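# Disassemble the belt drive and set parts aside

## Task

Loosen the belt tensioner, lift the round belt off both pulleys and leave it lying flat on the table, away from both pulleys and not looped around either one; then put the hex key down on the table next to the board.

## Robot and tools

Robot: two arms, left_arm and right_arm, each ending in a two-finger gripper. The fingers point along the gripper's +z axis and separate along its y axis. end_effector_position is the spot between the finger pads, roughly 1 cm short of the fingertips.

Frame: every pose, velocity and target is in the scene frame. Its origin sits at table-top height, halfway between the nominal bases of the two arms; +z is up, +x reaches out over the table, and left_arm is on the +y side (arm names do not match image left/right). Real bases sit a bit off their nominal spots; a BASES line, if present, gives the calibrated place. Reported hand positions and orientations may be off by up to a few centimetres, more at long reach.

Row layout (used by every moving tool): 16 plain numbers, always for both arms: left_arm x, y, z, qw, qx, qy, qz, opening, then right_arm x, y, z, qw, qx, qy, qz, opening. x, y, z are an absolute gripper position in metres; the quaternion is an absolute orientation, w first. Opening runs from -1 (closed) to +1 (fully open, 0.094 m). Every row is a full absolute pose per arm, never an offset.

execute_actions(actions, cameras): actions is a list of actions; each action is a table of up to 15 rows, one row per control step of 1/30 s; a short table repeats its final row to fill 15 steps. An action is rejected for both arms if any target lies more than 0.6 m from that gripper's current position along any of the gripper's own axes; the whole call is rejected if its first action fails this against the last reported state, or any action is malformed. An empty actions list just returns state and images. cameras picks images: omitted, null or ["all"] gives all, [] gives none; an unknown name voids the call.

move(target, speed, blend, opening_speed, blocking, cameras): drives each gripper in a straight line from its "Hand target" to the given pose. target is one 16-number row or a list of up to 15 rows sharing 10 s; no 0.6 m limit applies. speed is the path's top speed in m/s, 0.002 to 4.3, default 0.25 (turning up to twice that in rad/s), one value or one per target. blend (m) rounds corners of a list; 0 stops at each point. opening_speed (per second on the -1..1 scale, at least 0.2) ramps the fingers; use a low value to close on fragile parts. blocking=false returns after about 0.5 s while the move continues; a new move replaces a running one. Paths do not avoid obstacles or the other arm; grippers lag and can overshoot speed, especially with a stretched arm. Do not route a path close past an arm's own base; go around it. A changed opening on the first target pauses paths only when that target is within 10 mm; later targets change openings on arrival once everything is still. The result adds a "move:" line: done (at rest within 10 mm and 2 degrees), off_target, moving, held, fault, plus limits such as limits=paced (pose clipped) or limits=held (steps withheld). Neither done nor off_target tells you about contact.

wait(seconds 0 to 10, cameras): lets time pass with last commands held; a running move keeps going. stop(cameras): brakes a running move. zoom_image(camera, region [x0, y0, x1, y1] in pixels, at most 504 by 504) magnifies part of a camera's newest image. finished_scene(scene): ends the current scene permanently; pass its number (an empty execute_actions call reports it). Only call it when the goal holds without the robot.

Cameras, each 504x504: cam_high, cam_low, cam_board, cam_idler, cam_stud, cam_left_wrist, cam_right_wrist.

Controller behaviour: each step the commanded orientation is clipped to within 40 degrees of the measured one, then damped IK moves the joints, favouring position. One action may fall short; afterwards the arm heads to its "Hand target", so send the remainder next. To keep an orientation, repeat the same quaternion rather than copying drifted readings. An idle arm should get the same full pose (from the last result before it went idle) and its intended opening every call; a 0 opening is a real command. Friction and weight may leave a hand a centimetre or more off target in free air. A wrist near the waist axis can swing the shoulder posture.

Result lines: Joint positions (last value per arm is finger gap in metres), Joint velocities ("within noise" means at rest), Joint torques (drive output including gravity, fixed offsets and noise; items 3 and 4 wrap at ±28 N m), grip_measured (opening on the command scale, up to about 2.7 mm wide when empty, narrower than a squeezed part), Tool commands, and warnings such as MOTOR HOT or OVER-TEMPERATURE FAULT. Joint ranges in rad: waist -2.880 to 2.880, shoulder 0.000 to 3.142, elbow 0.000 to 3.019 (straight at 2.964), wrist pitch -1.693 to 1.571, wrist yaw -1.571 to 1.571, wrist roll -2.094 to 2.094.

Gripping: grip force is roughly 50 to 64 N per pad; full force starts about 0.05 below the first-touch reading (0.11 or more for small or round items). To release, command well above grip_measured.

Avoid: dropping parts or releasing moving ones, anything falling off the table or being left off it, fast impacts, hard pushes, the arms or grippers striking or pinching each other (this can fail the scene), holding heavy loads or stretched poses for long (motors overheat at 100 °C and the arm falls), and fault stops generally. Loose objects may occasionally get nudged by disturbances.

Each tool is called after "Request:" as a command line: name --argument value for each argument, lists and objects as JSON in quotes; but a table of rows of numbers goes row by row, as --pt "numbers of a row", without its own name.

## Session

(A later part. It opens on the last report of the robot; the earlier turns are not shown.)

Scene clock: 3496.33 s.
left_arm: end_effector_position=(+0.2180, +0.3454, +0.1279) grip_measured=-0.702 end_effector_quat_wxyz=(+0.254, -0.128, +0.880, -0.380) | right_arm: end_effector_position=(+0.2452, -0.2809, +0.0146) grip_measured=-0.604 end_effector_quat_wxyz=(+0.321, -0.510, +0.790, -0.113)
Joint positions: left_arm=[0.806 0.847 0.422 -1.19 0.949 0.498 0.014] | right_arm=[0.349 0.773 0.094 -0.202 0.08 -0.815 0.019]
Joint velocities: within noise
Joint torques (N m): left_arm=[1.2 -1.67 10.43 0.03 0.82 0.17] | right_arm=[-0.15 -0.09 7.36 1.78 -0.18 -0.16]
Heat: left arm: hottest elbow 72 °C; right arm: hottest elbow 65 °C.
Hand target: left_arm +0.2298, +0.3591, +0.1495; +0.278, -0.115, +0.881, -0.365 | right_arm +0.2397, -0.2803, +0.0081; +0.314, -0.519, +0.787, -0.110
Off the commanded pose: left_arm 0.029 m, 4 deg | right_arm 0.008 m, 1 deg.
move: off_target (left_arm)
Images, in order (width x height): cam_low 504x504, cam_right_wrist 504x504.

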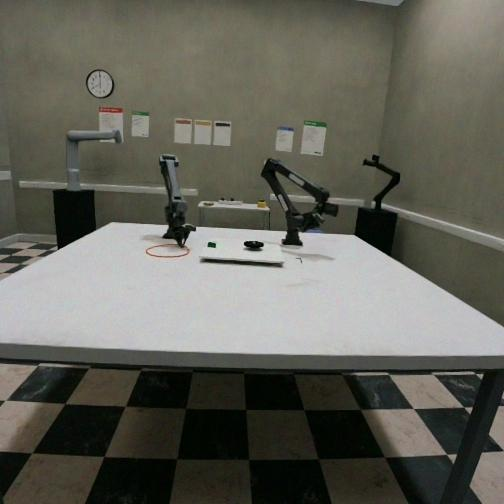

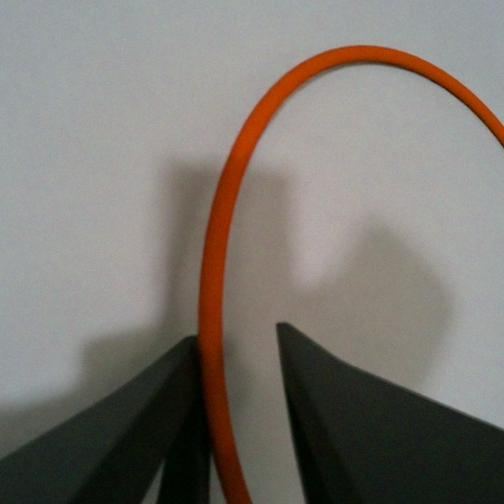

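Request:
move --pt "0.2300 0.3600 0.150 0.2778 -0.1151 0.8811 -0.3650 -0.7 0.2430 -0.2800 0.0600 0.3142 -0.5190 0.7872 -0.1095 -0.6" --pt "0.2300 0.3600 0.150 0.2778 -0.1151 0.8811 -0.3650 -0.7 0.2000 -0.2900 0.2000 0.3142 -0.5190 0.7872 -0.1095 -0.6" --speed '[0.04,0.12]'

Request:
zoom_image --camera "cam_high" --region '[230, 150, 430, 350]'

Scene clock: 3507.97 s.
left_arm: end_effector_position=(+0.2180, +0.3454, +0.1279) grip_measured=-0.702 end_effector_quat_wxyz=(+0.254, -0.128, +0.880, -0.380) | right_arm: end_effector_position=(+0.1969, -0.2944, +0.1677) grip_measured=-0.603 end_effector_quat_wxyz=(+0.287, -0.524, +0.794, -0.107)
Joint positions: left_arm=[0.806 0.847 0.422 -1.19 0.949 0.498 0.014] | right_arm=[0.389 0.31 0.46 -1.105 0.101 -0.798 0.019]
Joint velocities: within noise
Joint torques (N m): left_arm=[1.14 -1.79 10.41 0.03 0.82 0.17] | right_arm=[0.21 0.73 14.91 0.95 0.08 0.04]
Heat: left arm: hottest elbow 73 °C; right arm: hottest elbow 65 °C.
Hand target: left_arm +0.2298, +0.3591, +0.1495; +0.278, -0.115, +0.881, -0.365 | right_arm +0.2000, -0.2904, +0.1989; +0.315, -0.519, +0.787, -0.109
Off the commanded pose: left_arm 0.029 m, 4 deg | right_arm 0.033 m, 3 deg.
move: off_target (left_arm, right_arm)

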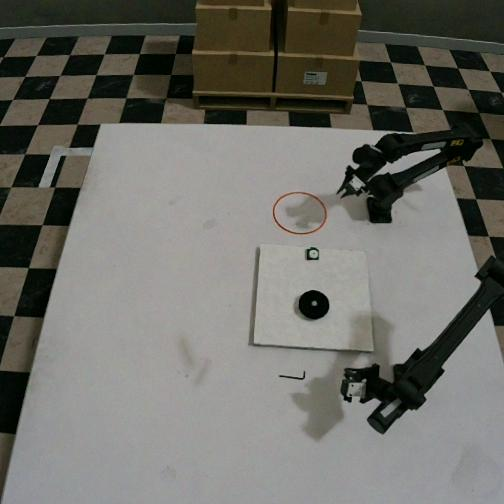

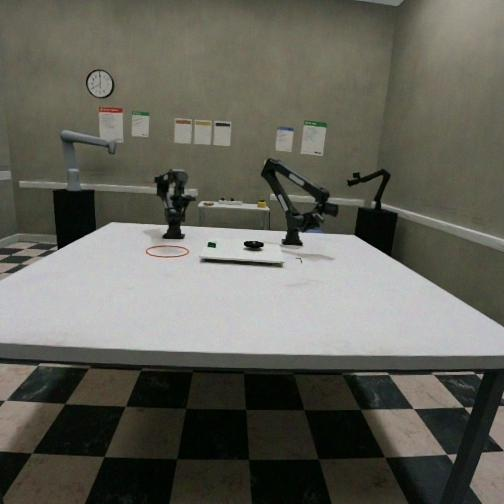

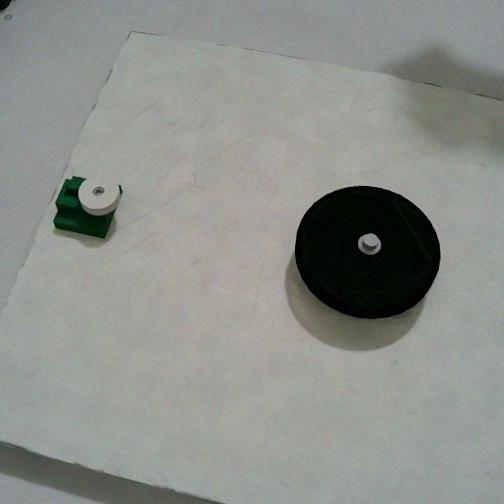

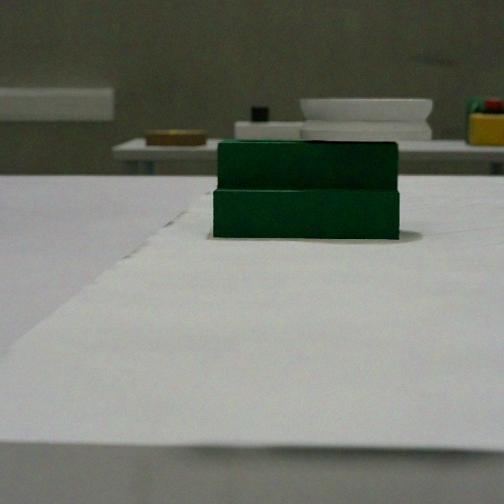

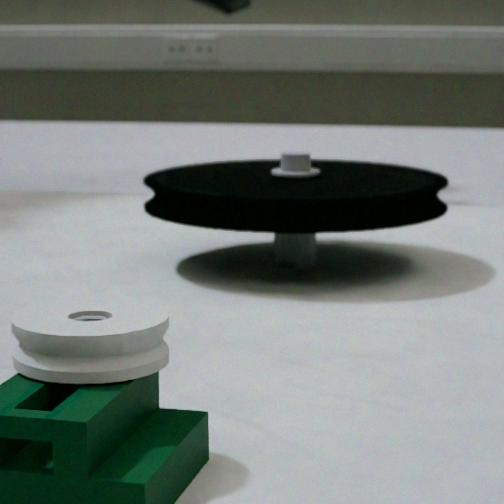

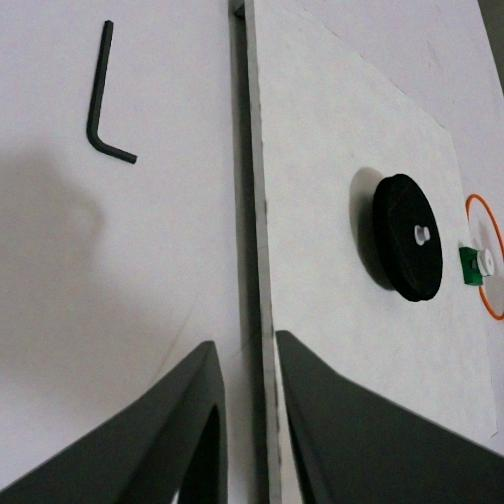

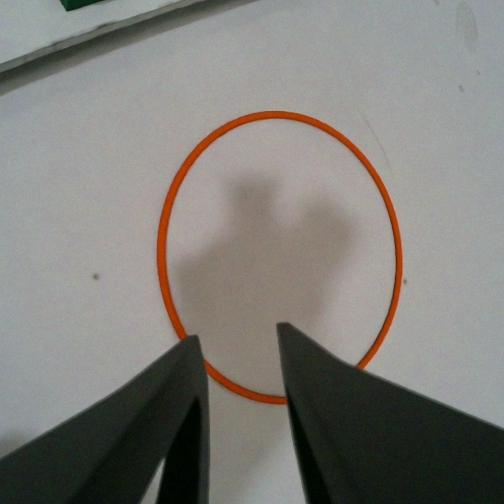

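Scaled by 2.520.

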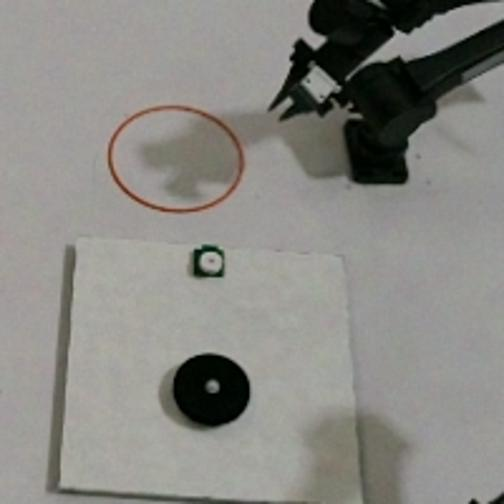

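Request:
finished_scene --scene 1

The scene is finished: the task was done.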